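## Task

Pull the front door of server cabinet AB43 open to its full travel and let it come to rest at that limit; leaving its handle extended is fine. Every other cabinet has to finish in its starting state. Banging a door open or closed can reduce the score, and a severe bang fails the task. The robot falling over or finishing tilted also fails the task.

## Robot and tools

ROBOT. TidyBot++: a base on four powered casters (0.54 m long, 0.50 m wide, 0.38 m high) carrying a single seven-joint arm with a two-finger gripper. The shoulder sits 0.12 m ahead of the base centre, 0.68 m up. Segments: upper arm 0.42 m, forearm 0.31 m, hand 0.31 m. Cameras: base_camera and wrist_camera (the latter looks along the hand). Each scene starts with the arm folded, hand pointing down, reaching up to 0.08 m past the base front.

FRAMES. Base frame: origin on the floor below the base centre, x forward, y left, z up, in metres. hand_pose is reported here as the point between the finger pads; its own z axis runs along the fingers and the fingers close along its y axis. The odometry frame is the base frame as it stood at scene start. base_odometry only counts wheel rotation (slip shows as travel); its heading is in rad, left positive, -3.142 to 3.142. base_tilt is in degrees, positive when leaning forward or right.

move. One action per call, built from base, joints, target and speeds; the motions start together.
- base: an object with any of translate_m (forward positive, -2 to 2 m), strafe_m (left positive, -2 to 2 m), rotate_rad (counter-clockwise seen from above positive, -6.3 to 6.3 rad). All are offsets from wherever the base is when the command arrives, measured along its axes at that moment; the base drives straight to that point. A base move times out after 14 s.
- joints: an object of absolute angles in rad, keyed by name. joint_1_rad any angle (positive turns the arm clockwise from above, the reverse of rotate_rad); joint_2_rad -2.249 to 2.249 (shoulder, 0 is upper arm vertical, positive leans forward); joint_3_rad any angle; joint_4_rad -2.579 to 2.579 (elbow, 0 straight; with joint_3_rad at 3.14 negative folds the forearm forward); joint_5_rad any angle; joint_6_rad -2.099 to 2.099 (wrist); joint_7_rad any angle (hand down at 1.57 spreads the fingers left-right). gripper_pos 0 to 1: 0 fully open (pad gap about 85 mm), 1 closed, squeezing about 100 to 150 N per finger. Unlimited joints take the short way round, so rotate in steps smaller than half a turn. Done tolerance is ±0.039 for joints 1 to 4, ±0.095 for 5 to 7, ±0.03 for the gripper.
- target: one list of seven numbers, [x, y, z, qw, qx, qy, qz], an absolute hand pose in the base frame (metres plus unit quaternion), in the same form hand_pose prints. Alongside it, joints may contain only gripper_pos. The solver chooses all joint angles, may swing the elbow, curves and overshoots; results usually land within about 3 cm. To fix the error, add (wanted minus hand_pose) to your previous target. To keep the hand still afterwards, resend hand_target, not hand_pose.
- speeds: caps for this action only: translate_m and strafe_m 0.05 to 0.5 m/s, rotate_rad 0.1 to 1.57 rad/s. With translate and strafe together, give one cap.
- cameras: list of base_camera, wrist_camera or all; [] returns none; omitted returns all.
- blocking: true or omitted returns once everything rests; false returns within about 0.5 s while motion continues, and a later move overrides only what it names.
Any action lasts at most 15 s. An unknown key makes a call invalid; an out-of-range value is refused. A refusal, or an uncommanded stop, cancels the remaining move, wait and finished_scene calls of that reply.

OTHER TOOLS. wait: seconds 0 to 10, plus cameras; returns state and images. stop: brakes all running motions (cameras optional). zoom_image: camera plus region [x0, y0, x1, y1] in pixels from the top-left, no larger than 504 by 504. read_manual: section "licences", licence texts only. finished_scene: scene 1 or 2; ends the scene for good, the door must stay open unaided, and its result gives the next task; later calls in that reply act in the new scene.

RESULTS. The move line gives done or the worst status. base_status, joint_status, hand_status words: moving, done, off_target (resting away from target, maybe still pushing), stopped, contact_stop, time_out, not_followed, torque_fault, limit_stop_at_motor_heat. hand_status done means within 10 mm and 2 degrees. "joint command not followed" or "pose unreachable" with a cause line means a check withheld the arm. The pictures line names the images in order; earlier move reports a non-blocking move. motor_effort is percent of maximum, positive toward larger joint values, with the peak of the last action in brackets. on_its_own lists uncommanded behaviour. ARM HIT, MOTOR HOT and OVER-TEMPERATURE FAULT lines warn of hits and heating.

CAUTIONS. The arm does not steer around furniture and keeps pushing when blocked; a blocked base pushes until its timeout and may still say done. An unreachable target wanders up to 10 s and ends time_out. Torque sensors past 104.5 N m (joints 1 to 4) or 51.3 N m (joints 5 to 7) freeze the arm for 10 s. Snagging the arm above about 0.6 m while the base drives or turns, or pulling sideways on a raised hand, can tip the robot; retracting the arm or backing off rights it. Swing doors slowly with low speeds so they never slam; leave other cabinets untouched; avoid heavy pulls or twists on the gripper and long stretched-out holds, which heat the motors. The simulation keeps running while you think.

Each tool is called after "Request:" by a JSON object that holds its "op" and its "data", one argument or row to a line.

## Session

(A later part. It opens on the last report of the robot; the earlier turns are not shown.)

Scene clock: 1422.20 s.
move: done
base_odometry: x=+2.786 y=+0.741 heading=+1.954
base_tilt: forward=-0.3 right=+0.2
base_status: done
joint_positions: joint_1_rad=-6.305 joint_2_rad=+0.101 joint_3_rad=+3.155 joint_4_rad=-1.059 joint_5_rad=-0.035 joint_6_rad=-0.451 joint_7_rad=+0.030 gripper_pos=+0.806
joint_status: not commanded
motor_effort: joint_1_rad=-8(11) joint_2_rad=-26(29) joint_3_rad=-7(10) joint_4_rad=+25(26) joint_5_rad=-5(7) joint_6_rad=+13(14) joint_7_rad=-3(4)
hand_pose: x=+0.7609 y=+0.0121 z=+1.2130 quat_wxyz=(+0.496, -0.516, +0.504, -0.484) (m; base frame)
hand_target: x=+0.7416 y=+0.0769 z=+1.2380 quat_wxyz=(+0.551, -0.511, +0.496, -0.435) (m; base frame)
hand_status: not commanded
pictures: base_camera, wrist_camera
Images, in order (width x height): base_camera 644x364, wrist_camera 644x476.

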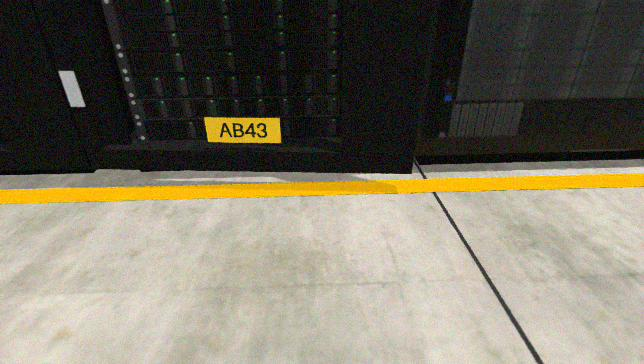

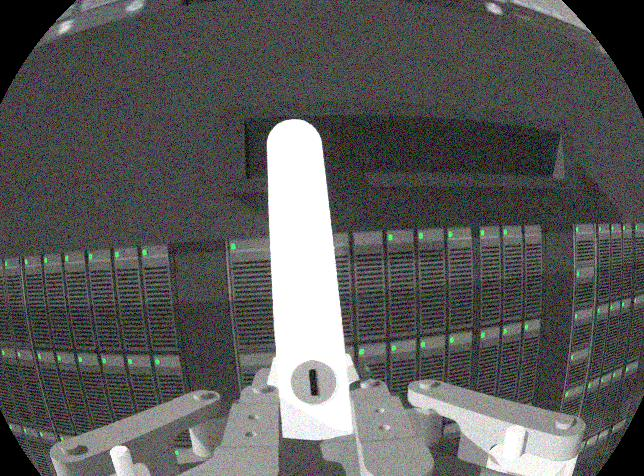

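Request:
{"op": "move", "data": {
  "base": {"translate_m": -0.1, "strafe_m": 0.015},
  "speeds": {"translate_m": 0.1},
  "cameras": ["wrist_camera", "base_camera"]
}}

Scene clock: 1452.43 s.
move: done
base_odometry: x=+2.810 y=+0.643 heading=+1.954
base_tilt: forward=-0.4 right=+0.1
base_status: done
joint_positions: joint_1_rad=-6.329 joint_2_rad=+0.102 joint_3_rad=+3.133 joint_4_rad=-1.051 joint_5_rad=-0.035 joint_6_rad=-0.467 joint_7_rad=+0.020 gripper_pos=+0.806
joint_status: not commanded
motor_effort: joint_1_rad=-5(9) joint_2_rad=-26(29) joint_3_rad=-4(8) joint_4_rad=+24(26) joint_5_rad=-3(5) joint_6_rad=+12(14) joint_7_rad=-1(3)
hand_pose: x=+0.7587 y=+0.0405 z=+1.2129 quat_wxyz=(+0.507, -0.526, +0.497, -0.467) (m; base frame)
hand_target: x=+0.7416 y=+0.0769 z=+1.2380 quat_wxyz=(+0.551, -0.511, +0.496, -0.435) (m; base frame)
hand_status: not commanded
pictures: base_camera, wrist_camera
Images, in order (width x height): base_camera 644x364, wrist_camera 644x476.

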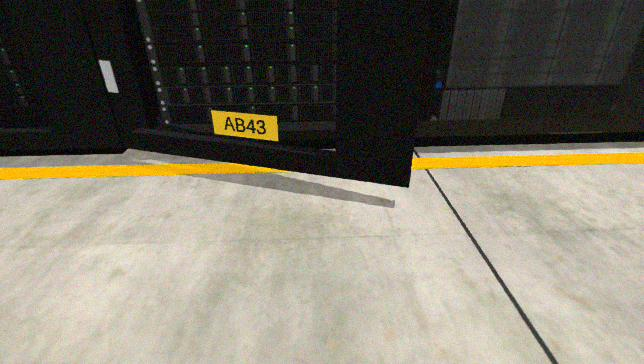

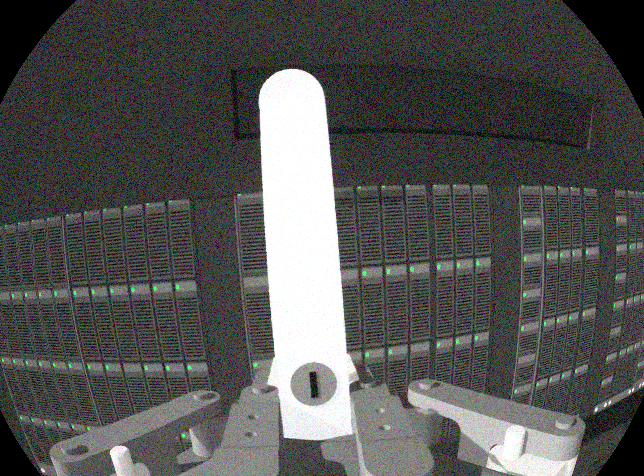

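Request:
{"op": "move", "data": {
  "base": {"translate_m": -0.12, "strafe_m": 0.05},
  "speeds": {"translate_m": 0.12},
  "cameras": ["wrist_camera", "base_camera"]
}}

Scene clock: 1458.93 s.
move: done
base_odometry: x=+2.808 y=+0.513 heading=+1.954
base_tilt: forward=-0.3 right=+0.2
base_status: done
joint_positions: joint_1_rad=-6.374 joint_2_rad=+0.112 joint_3_rad=+3.096 joint_4_rad=-1.040 joint_5_rad=-0.035 joint_6_rad=-0.468 joint_7_rad=+0.015 gripper_pos=+0.806
joint_status: not commanded
motor_effort: joint_1_rad=+3(7) joint_2_rad=-28(31) joint_3_rad=+2(7) joint_4_rad=+22(26) joint_5_rad=+0(4) joint_6_rad=+9(13) joint_7_rad=-1(2)
hand_pose: x=+0.7570 y=+0.0904 z=+1.2130 quat_wxyz=(+0.528, -0.544, +0.478, -0.444) (m; base frame)
hand_target: x=+0.7416 y=+0.0769 z=+1.2380 quat_wxyz=(+0.551, -0.511, +0.496, -0.435) (m; base frame)
hand_status: not commanded
pictures: base_camera, wrist_camera
Images, in order (width x height): base_camera 644x364, wrist_camera 644x476.

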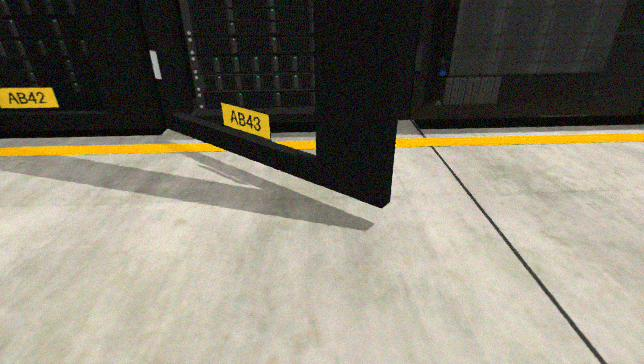

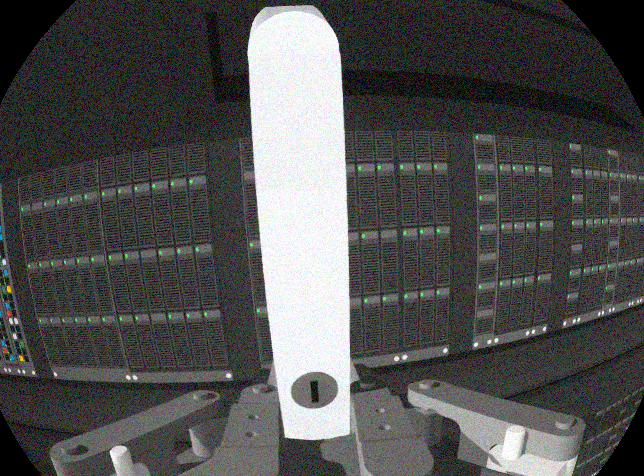

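Request:
{"op": "move", "data": {
  "joints": {"gripper_pos": 0.4},
  "cameras": ["base_camera"]
}}

Request:
{"op": "move", "data": {
  "base": {"translate_m": -0.14},
  "speeds": {"translate_m": 0.2},
  "cameras": ["wrist_camera", "base_camera"]
}}

Scene clock: 1520.87 s.
move: done
base_odometry: x=+2.808 y=+0.513 heading=+1.954
base_tilt: forward=-0.4 right=+0.2
base_status: not commanded
joint_positions: joint_1_rad=-6.371 joint_2_rad=+0.096 joint_3_rad=+3.099 joint_4_rad=-1.037 joint_5_rad=-0.035 joint_6_rad=-0.468 joint_7_rad=+0.004 gripper_pos=+0.400
joint_status: all done
motor_effort: joint_1_rad=+0(3) joint_2_rad=-23(30) joint_3_rad=+0(2) joint_4_rad=+21(23) joint_5_rad=+0(1) joint_6_rad=+10(11) joint_7_rad=+0(2)
hand_pose: x=+0.7486 y=+0.0865 z=+1.2249 quat_wxyz=(+0.534, -0.536, +0.477, -0.447) (m; base frame)
hand_target: x=+0.7416 y=+0.0769 z=+1.2380 quat_wxyz=(+0.551, -0.511, +0.496, -0.435) (m; base frame)
hand_status: not commanded
pictures: base_camera
Images, in order (width x height): base_camera 644x364.

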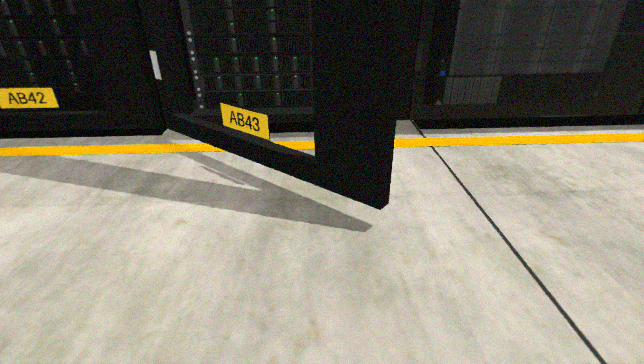

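Scene clock: 1522.30 s.
move: done
base_odometry: x=+2.861 y=+0.383 heading=+1.954
base_tilt: forward=-0.3 right=+0.3
base_status: done
joint_positions: joint_1_rad=-6.371 joint_2_rad=+0.089 joint_3_rad=+3.099 joint_4_rad=-1.036 joint_5_rad=-0.035 joint_6_rad=-0.468 joint_7_rad=+0.004 gripper_pos=+0.400
joint_status: not commanded
motor_effort: joint_1_rad=+0(1) joint_2_rad=-23(27) joint_3_rad=+1(1) joint_4_rad=+21(22) joint_5_rad=+0(0) joint_6_rad=+10(10) joint_7_rad=+0(1)
hand_pose: x=+0.7450 y=+0.0862 z=+1.2296 quat_wxyz=(+0.536, -0.534, +0.476, -0.449) (m; base frame)
hand_target: x=+0.7416 y=+0.0769 z=+1.2380 quat_wxyz=(+0.551, -0.511, +0.496, -0.435) (m; base frame)
hand_status: not commanded
pictures: base_camera, wrist_camera
Images, in order (width x height): base_camera 644x364, wrist_camera 644x476.

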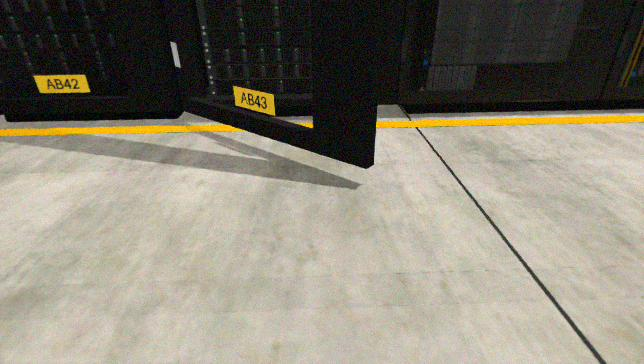

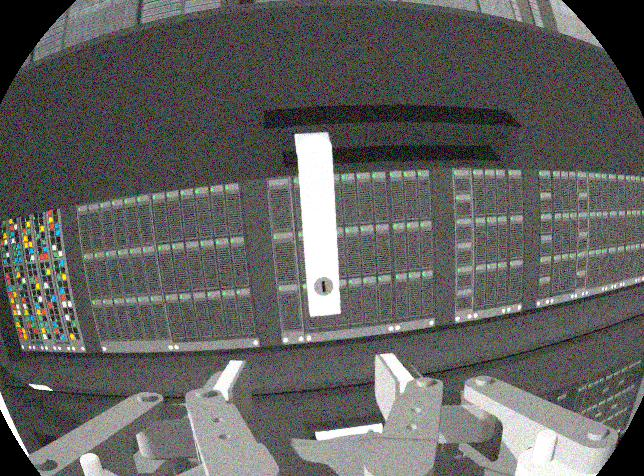

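Request:
{"op": "move", "data": {
  "base": {"strafe_m": -0.22},
  "speeds": {"strafe_m": 0.3},
  "joints": {"joint_1_rad": 0.068, "gripper_pos": 0.95},
  "cameras": ["base_camera"]
}}

Request:
{"op": "move", "data": {
  "base": {"translate_m": 0.16},
  "speeds": {"translate_m": 0.15},
  "cameras": ["wrist_camera", "base_camera"]
}}

Scene clock: 1541.57 s.
move: done
base_odometry: x=+3.065 y=+0.465 heading=+1.954
base_tilt: forward=-0.3 right=+0.2
base_status: done
joint_positions: joint_1_rad=-6.226 joint_2_rad=+0.089 joint_3_rad=+3.104 joint_4_rad=-1.036 joint_5_rad=-0.035 joint_6_rad=-0.468 joint_7_rad=+0.004 gripper_pos=+0.950
joint_status: all done
motor_effort: joint_1_rad=+0(4) joint_2_rad=-23(23) joint_3_rad=+0(2) joint_4_rad=+21(21) joint_5_rad=+0(1) joint_6_rad=+10(10) joint_7_rad=+0(1)
hand_pose: x=+0.7509 y=-0.0084 z=+1.2296 quat_wxyz=(+0.501, -0.497, +0.514, -0.488) (m; base frame)
hand_target: x=+0.7462 y=-0.0157 z=+1.2380 quat_wxyz=(+0.517, -0.473, +0.533, -0.475) (m; base frame)
hand_status: not commanded
pictures: base_camera
Images, in order (width x height): base_camera 644x364.

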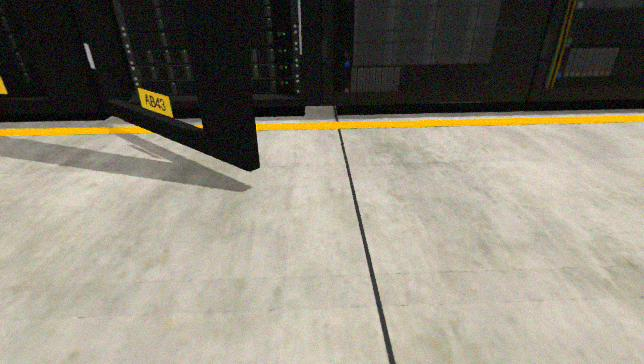

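Scene clock: 1543.27 s.
move: done
base_odometry: x=+3.005 y=+0.614 heading=+1.954
base_tilt: forward=-0.3 right=+0.2
base_status: done
joint_positions: joint_1_rad=-6.226 joint_2_rad=+0.095 joint_3_rad=+3.104 joint_4_rad=-1.036 joint_5_rad=-0.035 joint_6_rad=-0.468 joint_7_rad=+0.004 gripper_pos=+0.950
joint_status: not commanded
motor_effort: joint_1_rad=+0(1) joint_2_rad=-23(27) joint_3_rad=+0(1) joint_4_rad=+20(22) joint_5_rad=+0(0) joint_6_rad=+10(10) joint_7_rad=+1(1)
hand_pose: x=+0.7541 y=-0.0086 z=+1.2260 quat_wxyz=(+0.499, -0.498, +0.516, -0.487) (m; base frame)
hand_target: x=+0.7462 y=-0.0157 z=+1.2380 quat_wxyz=(+0.517, -0.473, +0.533, -0.475) (m; base frame)
hand_status: not commanded
pictures: base_camera, wrist_camera
Images, in order (width x height): base_camera 644x364, wrist_camera 644x476.

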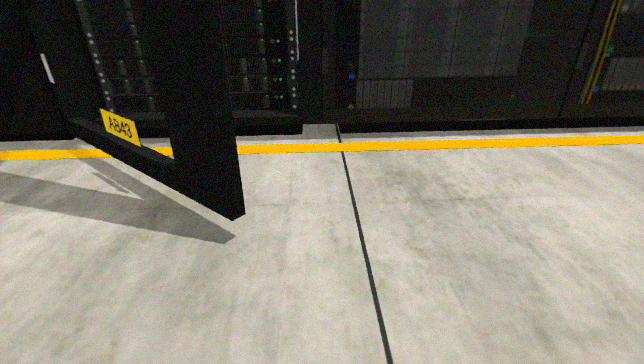

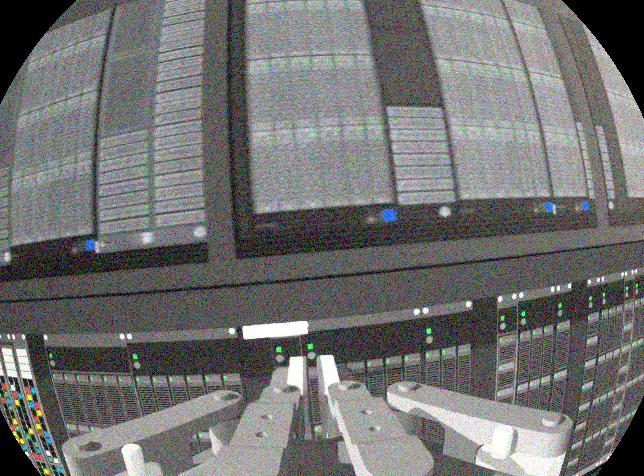

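Request:
{"op": "move", "data": {
  "base": {"translate_m": -0.08, "strafe_m": 0.25},
  "speeds": {"strafe_m": 0.12},
  "cameras": ["base_camera"]
}}

Scene clock: 1560.27 s.
move: done
base_odometry: x=+2.803 y=+0.446 heading=+1.954
base_tilt: forward=-0.4 right=+0.1
base_status: done
joint_positions: joint_1_rad=-6.198 joint_2_rad=+0.049 joint_3_rad=+3.121 joint_4_rad=-1.030 joint_5_rad=-0.035 joint_6_rad=-0.469 joint_7_rad=+0.004 gripper_pos=+0.950
joint_status: not commanded
motor_effort: joint_1_rad=-5(8) joint_2_rad=-14(25) joint_3_rad=-5(8) joint_4_rad=+19(22) joint_5_rad=-1(2) joint_6_rad=+10(12) joint_7_rad=+0(1)
hand_pose: x=+0.7270 y=-0.0341 z=+1.2576 quat_wxyz=(+0.500, -0.475, +0.513, -0.511) (m; base frame)
hand_target: x=+0.7462 y=-0.0157 z=+1.2380 quat_wxyz=(+0.517, -0.473, +0.533, -0.475) (m; base frame)
hand_status: not commanded
pictures: base_camera
Images, in order (width x height): base_camera 644x364.

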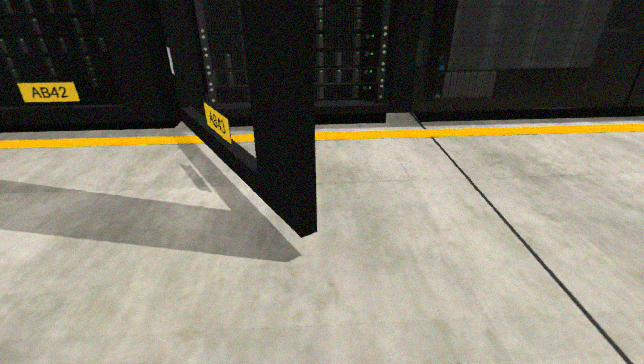

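Request:
{"op": "move", "data": {
  "base": {"translate_m": -0.07, "strafe_m": 0.28},
  "speeds": {"strafe_m": 0.12},
  "cameras": ["base_camera"]
}}

Scene clock: 1580.57 s.
move: done
base_odometry: x=+2.569 y=+0.276 heading=+1.954
base_tilt: forward=-0.4 right=+0.3
base_status: done
joint_positions: joint_1_rad=-6.202 joint_2_rad=+0.007 joint_3_rad=+3.112 joint_4_rad=-1.016 joint_5_rad=-0.035 joint_6_rad=-0.469 joint_7_rad=+0.004 gripper_pos=+0.950
joint_status: not commanded
motor_effort: joint_1_rad=-1(10) joint_2_rad=-6(15) joint_3_rad=-1(9) joint_4_rad=+17(19) joint_5_rad=+0(3) joint_6_rad=+11(12) joint_7_rad=+0(1)
hand_pose: x=+0.6997 y=-0.0235 z=+1.2912 quat_wxyz=(+0.517, -0.465, +0.494, -0.522) (m; base frame)
hand_target: x=+0.7462 y=-0.0157 z=+1.2380 quat_wxyz=(+0.517, -0.473, +0.533, -0.475) (m; base frame)
hand_status: not commanded
pictures: base_camera
Images, in order (width x height): base_camera 644x364.

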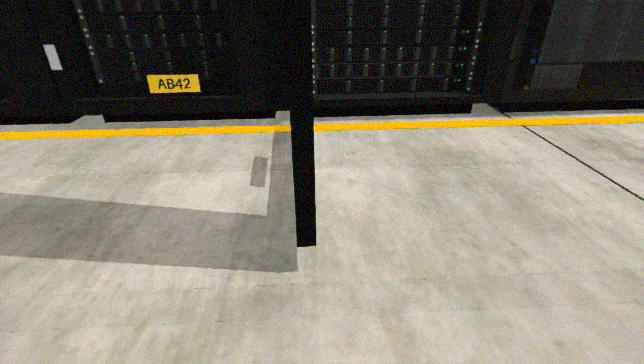

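Request:
{"op": "move", "data": {
  "base": {"strafe_m": -0.04},
  "speeds": {"strafe_m": 0.15},
  "joints": {"joint_1_rad": 0.06, "joint_2_rad": 0.09, "joint_4_rad": -1.08, "joint_6_rad": -0.46},
  "cameras": ["wrist_camera"]
}}

Request:
{"op": "move", "data": {
  "base": {"translate_m": 0.06, "strafe_m": 0.16},
  "speeds": {"strafe_m": 0.1},
  "cameras": ["wrist_camera", "base_camera"]
}}

Scene clock: 1595.77 s.
move: off_target
base_odometry: x=+2.607 y=+0.291 heading=+1.954
base_tilt: forward=-0.3 right=+0.2
base_status: done
joint_positions: joint_1_rad=-6.210 joint_2_rad=+0.010 joint_3_rad=+3.115 joint_4_rad=-1.051 joint_5_rad=-0.035 joint_6_rad=-0.469 joint_7_rad=+0.004 gripper_pos=+0.950
joint_status: joint_2_rad off_target (ended at +0.010, target +0.090); the others done
motor_effort: joint_1_rad=-1(5) joint_2_rad=-4(8) joint_3_rad=+0(4) joint_4_rad=+16(16) joint_5_rad=+0(1) joint_6_rad=+10(10) joint_7_rad=+0(1)
hand_pose: x=+0.7081 y=-0.0215 z=+1.2687 quat_wxyz=(+0.509, -0.475, +0.503, -0.511) (m; base frame)
hand_target: x=+0.7564 y=-0.0111 z=+1.2053 quat_wxyz=(+0.507, -0.485, +0.543, -0.462) (m; base frame)
hand_status: not commanded
pictures: wrist_camera
Images, in order (width x height): wrist_camera 644x476.

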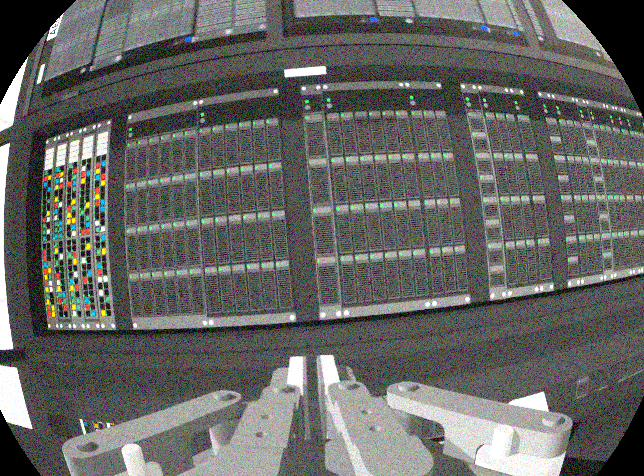

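Scene clock: 1598.73 s.
move: done
base_odometry: x=+2.436 y=+0.287 heading=+1.954
base_tilt: forward=-0.4 right=+0.2
base_status: done
joint_positions: joint_1_rad=-6.211 joint_2_rad=+0.096 joint_3_rad=+3.112 joint_4_rad=-1.093 joint_5_rad=-0.035 joint_6_rad=-0.464 joint_7_rad=+0.004 gripper_pos=+0.950
joint_status: not commanded
on_its_own: joint_2_rad moved +0.085 to your old target +0.090
motor_effort: joint_1_rad=+0(5) joint_2_rad=-24(35) joint_3_rad=+0(5) joint_4_rad=+21(26) joint_5_rad=+0(1) joint_6_rad=+10(14) joint_7_rad=+0(1)
hand_pose: x=+0.7603 y=-0.0224 z=+1.1928 quat_wxyz=(+0.480, -0.505, +0.534, -0.478) (m; base frame)
hand_target: x=+0.7564 y=-0.0111 z=+1.2053 quat_wxyz=(+0.507, -0.485, +0.543, -0.462) (m; base frame)
hand_status: not commanded
pictures: base_camera, wrist_camera
Images, in order (width x height): base_camera 644x364, wrist_camera 644x476.

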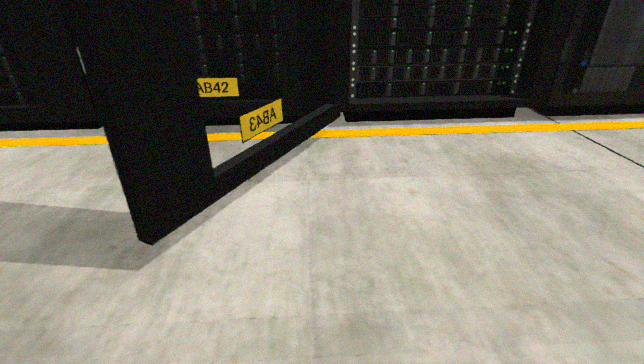

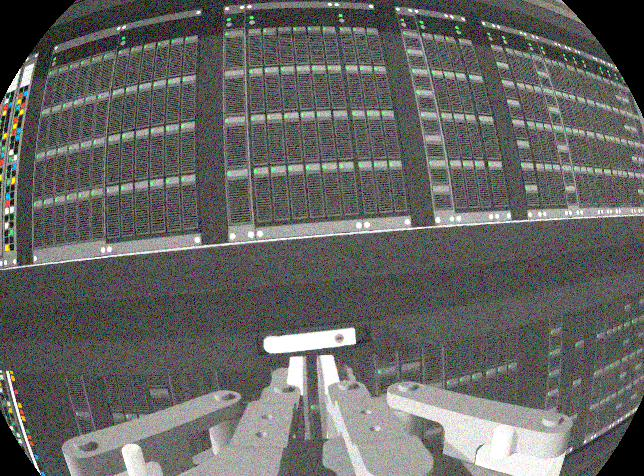

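Request:
{"op": "move", "data": {

}}

Scene clock: 1645.93 s.
base_odometry: x=+2.436 y=+0.287 heading=+1.954
base_tilt: forward=-0.3 right=+0.2
base_status: done
joint_positions: joint_1_rad=-6.211 joint_2_rad=+0.096 joint_3_rad=+3.112 joint_4_rad=-1.093 joint_5_rad=-0.035 joint_6_rad=-0.464 joint_7_rad=+0.004 gripper_pos=+0.950
joint_status: not commanded
motor_effort: joint_1_rad=+0(5) joint_2_rad=-23(35) joint_3_rad=-1(5) joint_4_rad=+21(26) joint_5_rad=+0(1) joint_6_rad=+10(14) joint_7_rad=+0(1)
hand_pose: x=+0.7603 y=-0.0224 z=+1.1928 quat_wxyz=(+0.480, -0.505, +0.534, -0.478) (m; base frame)
hand_target: x=+0.7564 y=-0.0111 z=+1.2053 quat_wxyz=(+0.507, -0.485, +0.543, -0.462) (m; base frame)
hand_status: not commanded
pictures: base_camera, wrist_camera
Images, in order (width x height): base_camera 644x364, wrist_camera 644x476.

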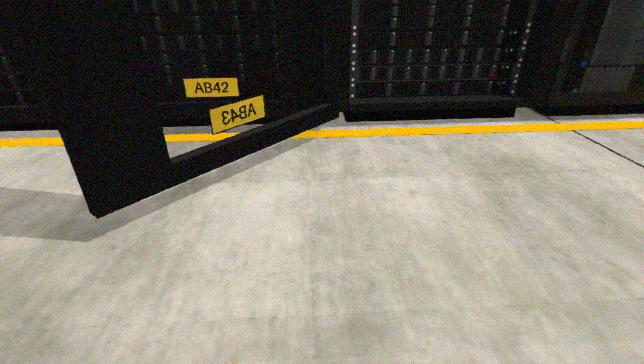

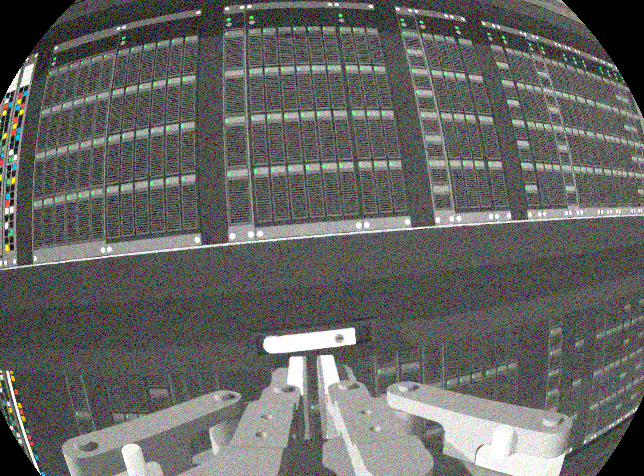

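Request:
{"op": "wait", "data": {
  "seconds": 2,
  "cameras": ["base_camera"]
}}

Scene clock: 1656.83 s.
base_odometry: x=+2.436 y=+0.287 heading=+1.954
base_tilt: forward=-0.3 right=+0.1
base_status: done
joint_positions: joint_1_rad=-6.211 joint_2_rad=+0.096 joint_3_rad=+3.112 joint_4_rad=-1.093 joint_5_rad=-0.035 joint_6_rad=-0.464 joint_7_rad=+0.004 gripper_pos=+0.950
joint_status: not commanded
motor_effort: joint_1_rad=+0(5) joint_2_rad=-23(35) joint_3_rad=-1(5) joint_4_rad=+21(26) joint_5_rad=+0(1) joint_6_rad=+10(14) joint_7_rad=+0(1)
hand_pose: x=+0.7603 y=-0.0224 z=+1.1928 quat_wxyz=(+0.480, -0.505, +0.534, -0.478) (m; base frame)
hand_target: x=+0.7564 y=-0.0111 z=+1.2053 quat_wxyz=(+0.507, -0.485, +0.543, -0.462) (m; base frame)
hand_status: not commanded
wait: 2.00 s; at rest from the start
pictures: base_camera
Images, in order (width x height): base_camera 644x364.

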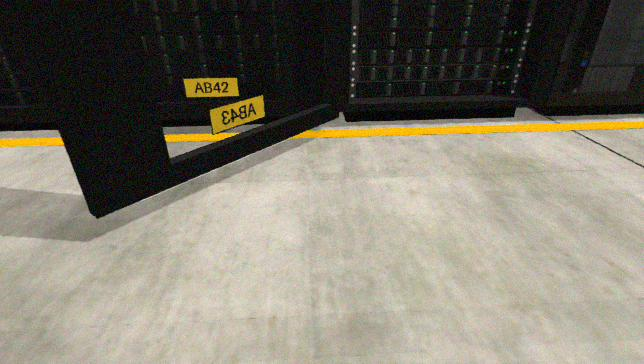

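Request:
{"op": "move", "data": {
  "base": {"strafe_m": 0.2},
  "speeds": {"strafe_m": 0.1}
}}

Request:
{"op": "move", "data": {
  "base": {"strafe_m": 0.05, "translate_m": 0.03},
  "speeds": {"strafe_m": 0.05}
}}

Scene clock: 1682.37 s.
move: done
base_odometry: x=+2.250 y=+0.212 heading=+1.953
base_tilt: forward=-0.3 right=+0.2
base_status: done
joint_positions: joint_1_rad=-6.215 joint_2_rad=+0.096 joint_3_rad=+3.110 joint_4_rad=-1.093 joint_5_rad=-0.035 joint_6_rad=-0.464 joint_7_rad=+0.004 gripper_pos=+0.950
joint_status: not commanded
motor_effort: joint_1_rad=+0(2) joint_2_rad=-24(25) joint_3_rad=+0(2) joint_4_rad=+21(22) joint_5_rad=+0(0) joint_6_rad=+10(10) joint_7_rad=+0(1)
hand_pose: x=+0.7604 y=-0.0193 z=+1.1928 quat_wxyz=(+0.482, -0.506, +0.533, -0.477) (m; base frame)
hand_target: x=+0.7564 y=-0.0111 z=+1.2053 quat_wxyz=(+0.507, -0.485, +0.543, -0.462) (m; base frame)
hand_status: not commanded
pictures: base_camera, wrist_camera
Images, in order (width x height): base_camera 644x364, wrist_camera 644x476.

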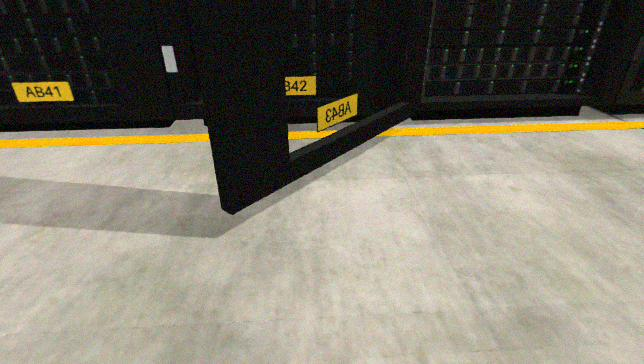

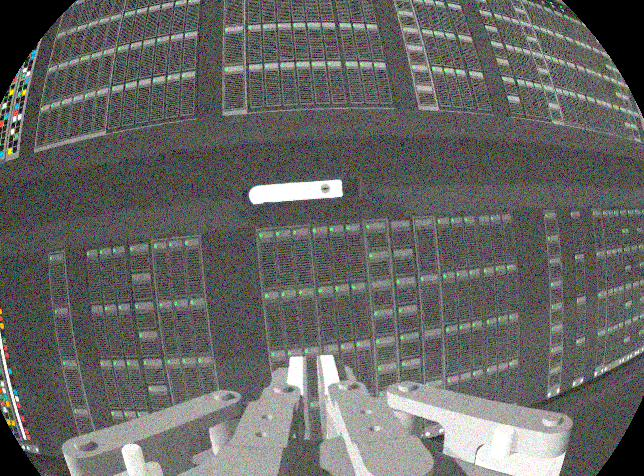

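Scene clock: 1684.03 s.
move: done
base_odometry: x=+2.192 y=+0.221 heading=+1.954
base_tilt: forward=-0.4 right=+0.1
base_status: done
joint_positions: joint_1_rad=-6.217 joint_2_rad=+0.096 joint_3_rad=+3.109 joint_4_rad=-1.093 joint_5_rad=-0.035 joint_6_rad=-0.464 joint_7_rad=+0.004 gripper_pos=+0.950
joint_status: not commanded
motor_effort: joint_1_rad=+0(5) joint_2_rad=-23(26) joint_3_rad=+1(4) joint_4_rad=+21(22) joint_5_rad=+0(2) joint_6_rad=+10(10) joint_7_rad=+0(1)
hand_pose: x=+0.7605 y=-0.0174 z=+1.1928 quat_wxyz=(+0.482, -0.507, +0.533, -0.476) (m; base frame)
hand_target: x=+0.7564 y=-0.0111 z=+1.2053 quat_wxyz=(+0.507, -0.485, +0.543, -0.462) (m; base frame)
hand_status: not commanded
pictures: base_camera, wrist_camera
Images, in order (width x height): base_camera 644x364, wrist_camera 644x476.

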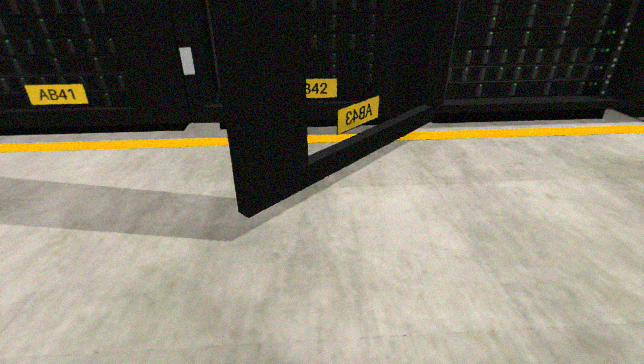

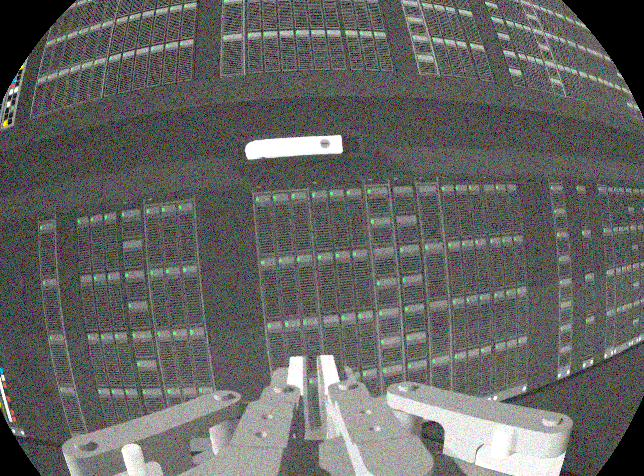

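Request:
{"op": "move", "data": {
  "base": {"strafe_m": 0.07, "translate_m": 0.07},
  "speeds": {"strafe_m": 0.08}
}}

Scene clock: 1717.00 s.
move: done
base_odometry: x=+2.101 y=+0.260 heading=+1.954
base_tilt: forward=-0.4 right=+0.2
base_status: done
joint_positions: joint_1_rad=-6.215 joint_2_rad=+0.094 joint_3_rad=+3.111 joint_4_rad=-1.093 joint_5_rad=-0.035 joint_6_rad=-0.464 joint_7_rad=+0.004 gripper_pos=+0.950
joint_status: not commanded
motor_effort: joint_1_rad=+0(4) joint_2_rad=-23(25) joint_3_rad=+0(4) joint_4_rad=+21(22) joint_5_rad=+0(2) joint_6_rad=+10(10) joint_7_rad=+0(1)
hand_pose: x=+0.7595 y=-0.0195 z=+1.1940 quat_wxyz=(+0.482, -0.505, +0.533, -0.478) (m; base frame)
hand_target: x=+0.7564 y=-0.0111 z=+1.2053 quat_wxyz=(+0.507, -0.485, +0.543, -0.462) (m; base frame)
hand_status: not commanded
pictures: base_camera, wrist_camera
Images, in order (width x height): base_camera 644x364, wrist_camera 644x476.

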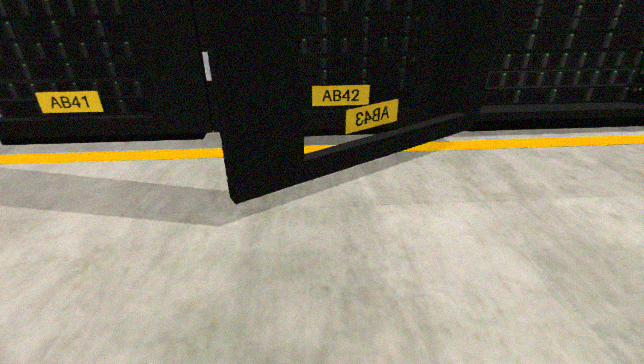

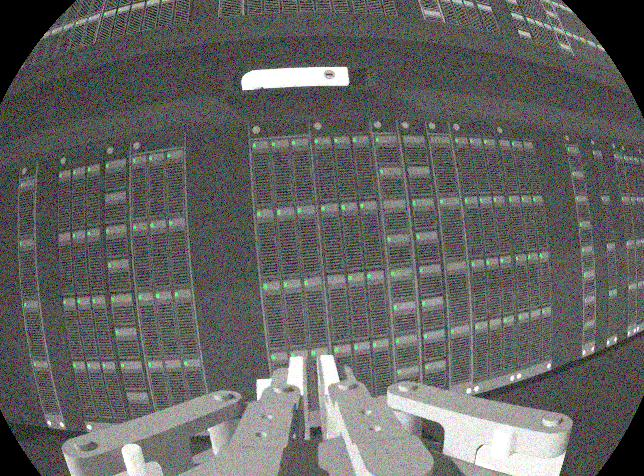

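Request:
{"op": "move", "data": {
  "base": {"strafe_m": 0.055, "translate_m": 0.08},
  "speeds": {"strafe_m": 0.08}
}}

Scene clock: 1737.40 s.
move: done
base_odometry: x=+2.020 y=+0.313 heading=+1.954
base_tilt: forward=-0.4 right=+0.3
base_status: done
joint_positions: joint_1_rad=-6.213 joint_2_rad=+0.080 joint_3_rad=+3.115 joint_4_rad=-1.091 joint_5_rad=-0.035 joint_6_rad=-0.464 joint_7_rad=+0.004 gripper_pos=+0.950
joint_status: not commanded
motor_effort: joint_1_rad=-2(9) joint_2_rad=-19(25) joint_3_rad=-2(8) joint_4_rad=+20(22) joint_5_rad=-1(3) joint_6_rad=+10(13) joint_7_rad=+0(1)
hand_pose: x=+0.7522 y=-0.0227 z=+1.2034 quat_wxyz=(+0.484, -0.501, +0.531, -0.483) (m; base frame)
hand_target: x=+0.7564 y=-0.0111 z=+1.2053 quat_wxyz=(+0.507, -0.485, +0.543, -0.462) (m; base frame)
hand_status: not commanded
pictures: base_camera, wrist_camera
Images, in order (width x height): base_camera 644x364, wrist_camera 644x476.

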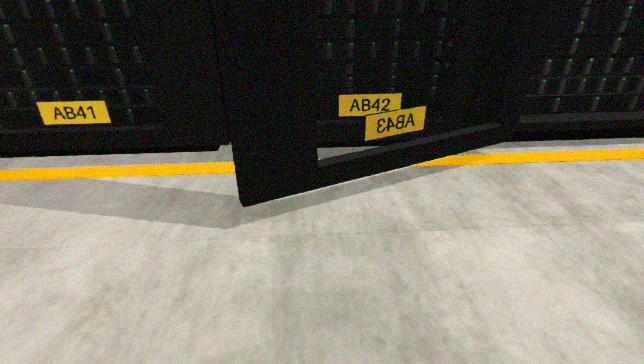

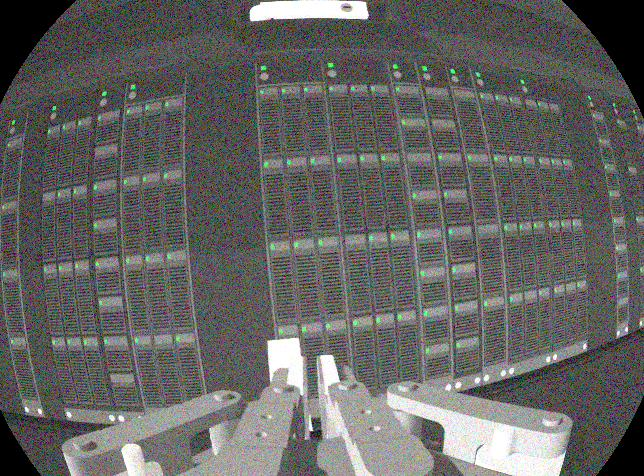

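Request:
{"op": "zoom_image", "data": {
  "camera": "wrist_camera",
  "region": [160, 280, 480, 476]
}}

Scaled by 1.575.

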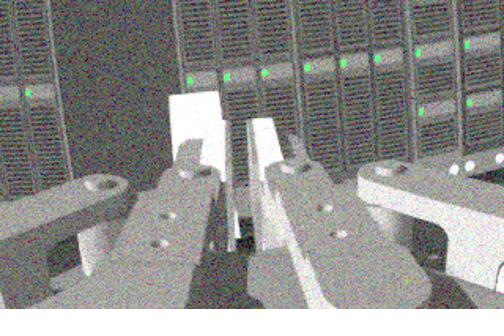

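Request:
{"op": "move", "data": {
  "base": {"strafe_m": 0.02, "translate_m": 0.04},
  "speeds": {"strafe_m": 0.05}
}}

Scene clock: 1760.57 s.
move: done
base_odometry: x=+1.987 y=+0.343 heading=+1.954
base_tilt: forward=-0.5 right=+0.2
base_status: done
joint_positions: joint_1_rad=-6.189 joint_2_rad=+0.020 joint_3_rad=+3.141 joint_4_rad=-1.090 joint_5_rad=-0.035 joint_6_rad=-0.464 joint_7_rad=+0.004 gripper_pos=+0.950
joint_status: not commanded
motor_effort: joint_1_rad=-8(11) joint_2_rad=-7(20) joint_3_rad=-8(10) joint_4_rad=+20(22) joint_5_rad=-3(4) joint_6_rad=+13(14) joint_7_rad=+0(1)
hand_pose: x=+0.7182 y=-0.0504 z=+1.2410 quat_wxyz=(+0.486, -0.474, +0.527, -0.512) (m; base frame)
hand_target: x=+0.7564 y=-0.0111 z=+1.2053 quat_wxyz=(+0.507, -0.485, +0.543, -0.462) (m; base frame)
hand_status: not commanded
pictures: base_camera, wrist_camera
Images, in order (width x height): base_camera 644x364, wrist_camera 644x476.

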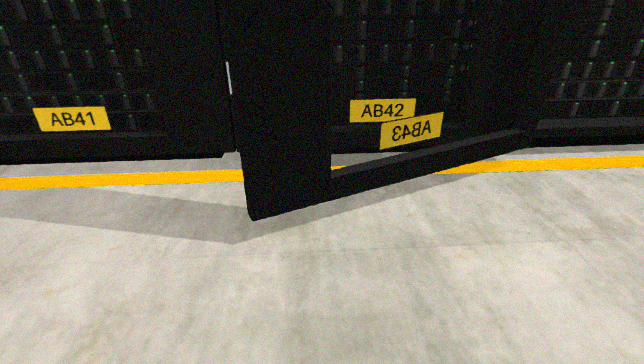

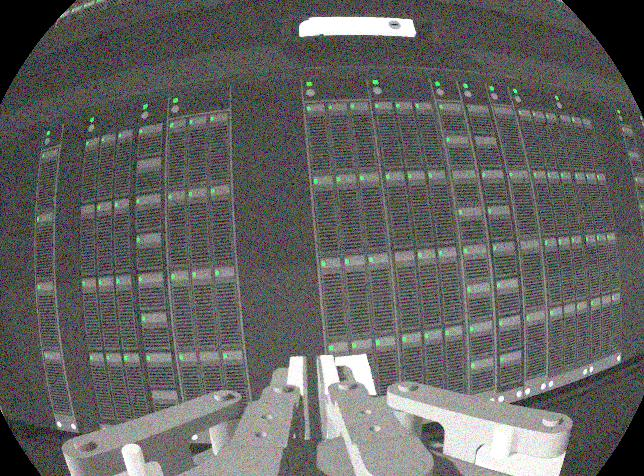

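Request:
{"op": "move", "data": {
  "base": {"strafe_m": -0.03, "translate_m": -0.06},
  "speeds": {"strafe_m": 0.05}
}}

Request:
{"op": "move", "data": {
  "base": {"strafe_m": -0.08, "translate_m": -0.15},
  "speeds": {"strafe_m": 0.1}
}}

Scene clock: 1777.47 s.
move: done
base_odometry: x=+2.037 y=+0.298 heading=+1.954
base_tilt: forward=-0.4 right=+0.2
base_status: done
joint_positions: joint_1_rad=-6.205 joint_2_rad=+0.089 joint_3_rad=+3.119 joint_4_rad=-1.079 joint_5_rad=-0.035 joint_6_rad=-0.463 joint_7_rad=+0.004 gripper_pos=+0.950
joint_status: not commanded
motor_effort: joint_1_rad=+0(8) joint_2_rad=-23(25) joint_3_rad=+0(8) joint_4_rad=+21(22) joint_5_rad=+0(3) joint_6_rad=+10(12) joint_7_rad=+0(1)
hand_pose: x=+0.7555 y=-0.0307 z=+1.2054 quat_wxyz=(+0.482, -0.496, +0.532, -0.487) (m; base frame)
hand_target: x=+0.7564 y=-0.0111 z=+1.2053 quat_wxyz=(+0.507, -0.485, +0.543, -0.462) (m; base frame)
hand_status: not commanded
pictures: base_camera, wrist_camera
Images, in order (width x height): base_camera 644x364, wrist_camera 644x476.

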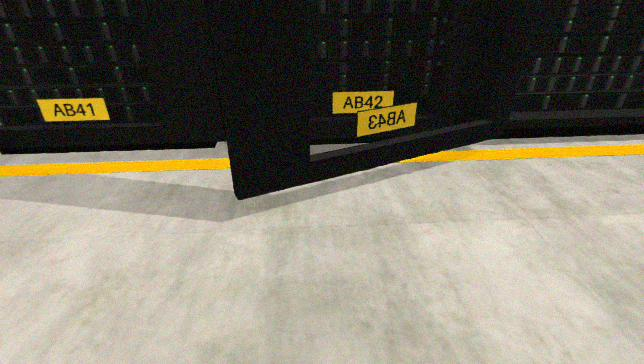

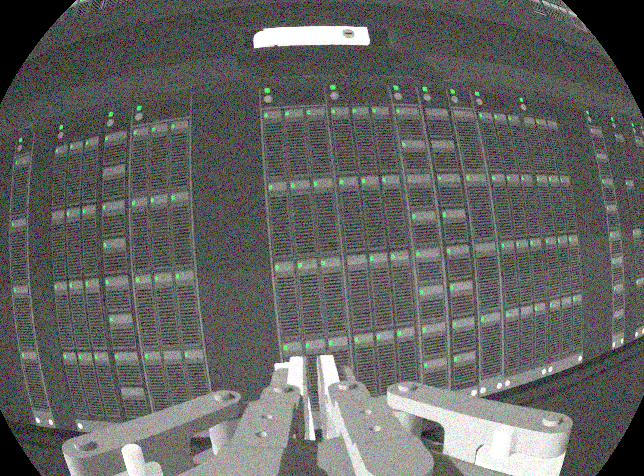

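Scene clock: 1779.70 s.
move: done
base_odometry: x=+2.167 y=+0.189 heading=+1.954
base_tilt: forward=-0.4 right=+0.2
base_status: done
joint_positions: joint_1_rad=-6.208 joint_2_rad=+0.093 joint_3_rad=+3.117 joint_4_rad=-1.079 joint_5_rad=-0.035 joint_6_rad=-0.463 joint_7_rad=+0.004 gripper_pos=+0.950
joint_status: not commanded
motor_effort: joint_1_rad=+0(2) joint_2_rad=-23(26) joint_3_rad=+0(2) joint_4_rad=+21(22) joint_5_rad=+0(0) joint_6_rad=+10(11) joint_7_rad=+0(1)
hand_pose: x=+0.7574 y=-0.0273 z=+1.2031 quat_wxyz=(+0.483, -0.499, +0.532, -0.485) (m; base frame)
hand_target: x=+0.7564 y=-0.0111 z=+1.2053 quat_wxyz=(+0.507, -0.485, +0.543, -0.462) (m; base frame)
hand_status: not commanded
pictures: base_camera, wrist_camera
Images, in order (width x height): base_camera 644x364, wrist_camera 644x476.

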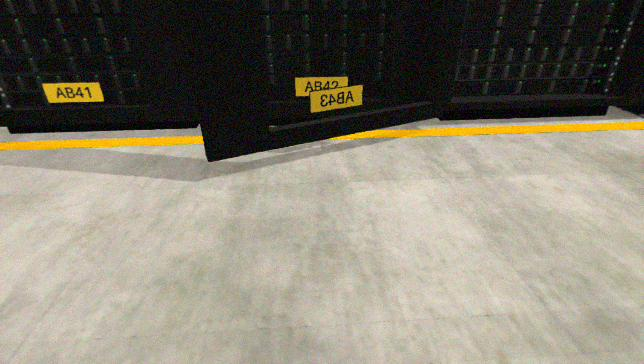

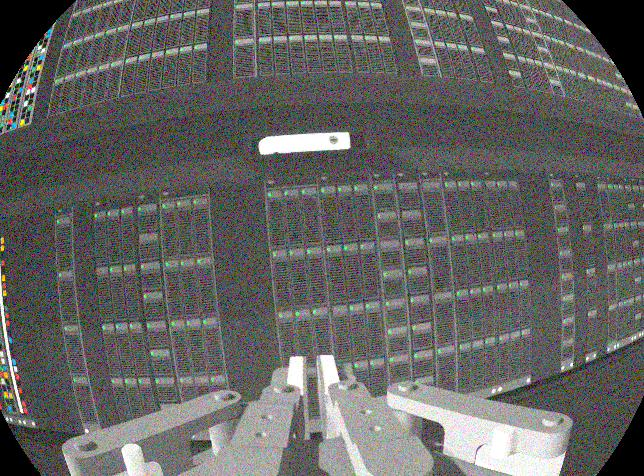

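Request:
{"op": "wait", "data": {
  "seconds": 1,
  "cameras": ["base_camera"]
}}

Request:
{"op": "zoom_image", "data": {
  "camera": "base_camera",
  "region": [160, 60, 480, 240]
}}

Scene clock: 1792.67 s.
base_odometry: x=+2.167 y=+0.189 heading=+1.954
base_tilt: forward=-0.4 right=+0.2
base_status: done
joint_positions: joint_1_rad=-6.208 joint_2_rad=+0.093 joint_3_rad=+3.117 joint_4_rad=-1.079 joint_5_rad=-0.035 joint_6_rad=-0.463 joint_7_rad=+0.004 gripper_pos=+0.950
joint_status: not commanded
motor_effort: joint_1_rad=+0(2) joint_2_rad=-23(26) joint_3_rad=-1(2) joint_4_rad=+21(22) joint_5_rad=+0(0) joint_6_rad=+10(11) joint_7_rad=+0(1)
hand_pose: x=+0.7574 y=-0.0273 z=+1.2031 quat_wxyz=(+0.483, -0.499, +0.532, -0.485) (m; base frame)
hand_target: x=+0.7564 y=-0.0111 z=+1.2053 quat_wxyz=(+0.507, -0.485, +0.543, -0.462) (m; base frame)
hand_status: not commanded
wait: 1.00 s; at rest from the start
pictures: base_camera
Images, in order (width x height): base_camera 644x364.

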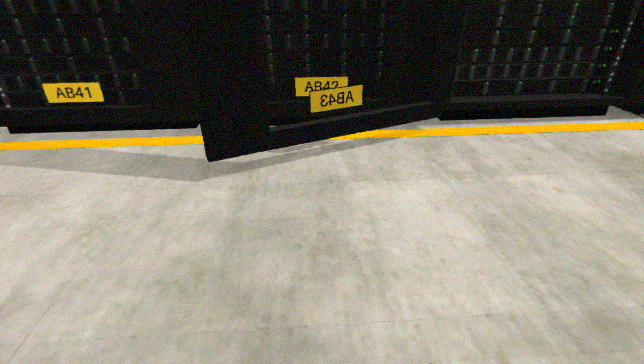

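Scaled by 1.575.

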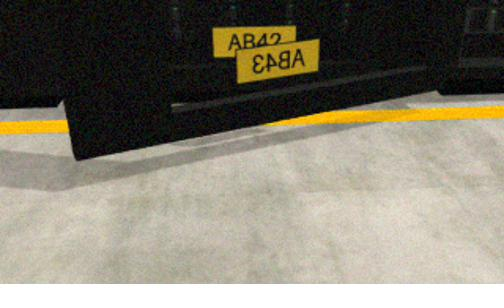

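Request:
{"op": "move", "data": {
  "base": {"strafe_m": 0.08, "translate_m": 0.15},
  "speeds": {"strafe_m": 0.08}
}}

Scene clock: 1824.03 s.
move: done
base_odometry: x=+2.037 y=+0.298 heading=+1.954
base_tilt: forward=-0.3 right=+0.2
base_status: done
joint_positions: joint_1_rad=-6.209 joint_2_rad=+0.096 joint_3_rad=+3.116 joint_4_rad=-1.079 joint_5_rad=-0.035 joint_6_rad=-0.463 joint_7_rad=+0.004 gripper_pos=+0.950
joint_status: not commanded
motor_effort: joint_1_rad=+0(2) joint_2_rad=-24(26) joint_3_rad=+0(1) joint_4_rad=+21(22) joint_5_rad=+0(0) joint_6_rad=+10(10) joint_7_rad=+0(1)
hand_pose: x=+0.7591 y=-0.0261 z=+1.2011 quat_wxyz=(+0.482, -0.500, +0.532, -0.484) (m; base frame)
hand_target: x=+0.7564 y=-0.0111 z=+1.2053 quat_wxyz=(+0.507, -0.485, +0.543, -0.462) (m; base frame)
hand_status: not commanded
pictures: base_camera, wrist_camera
Images, in order (width x height): base_camera 644x364, wrist_camera 644x476.

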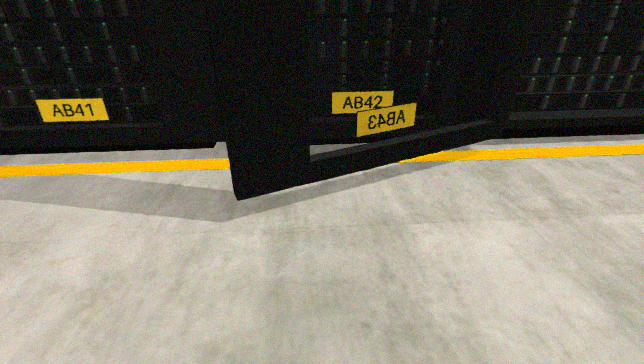

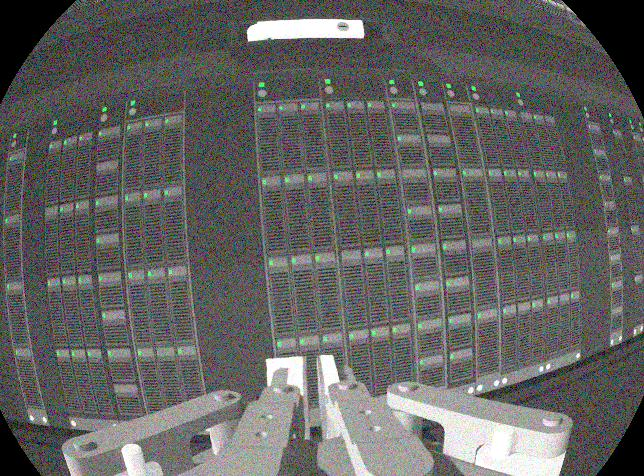

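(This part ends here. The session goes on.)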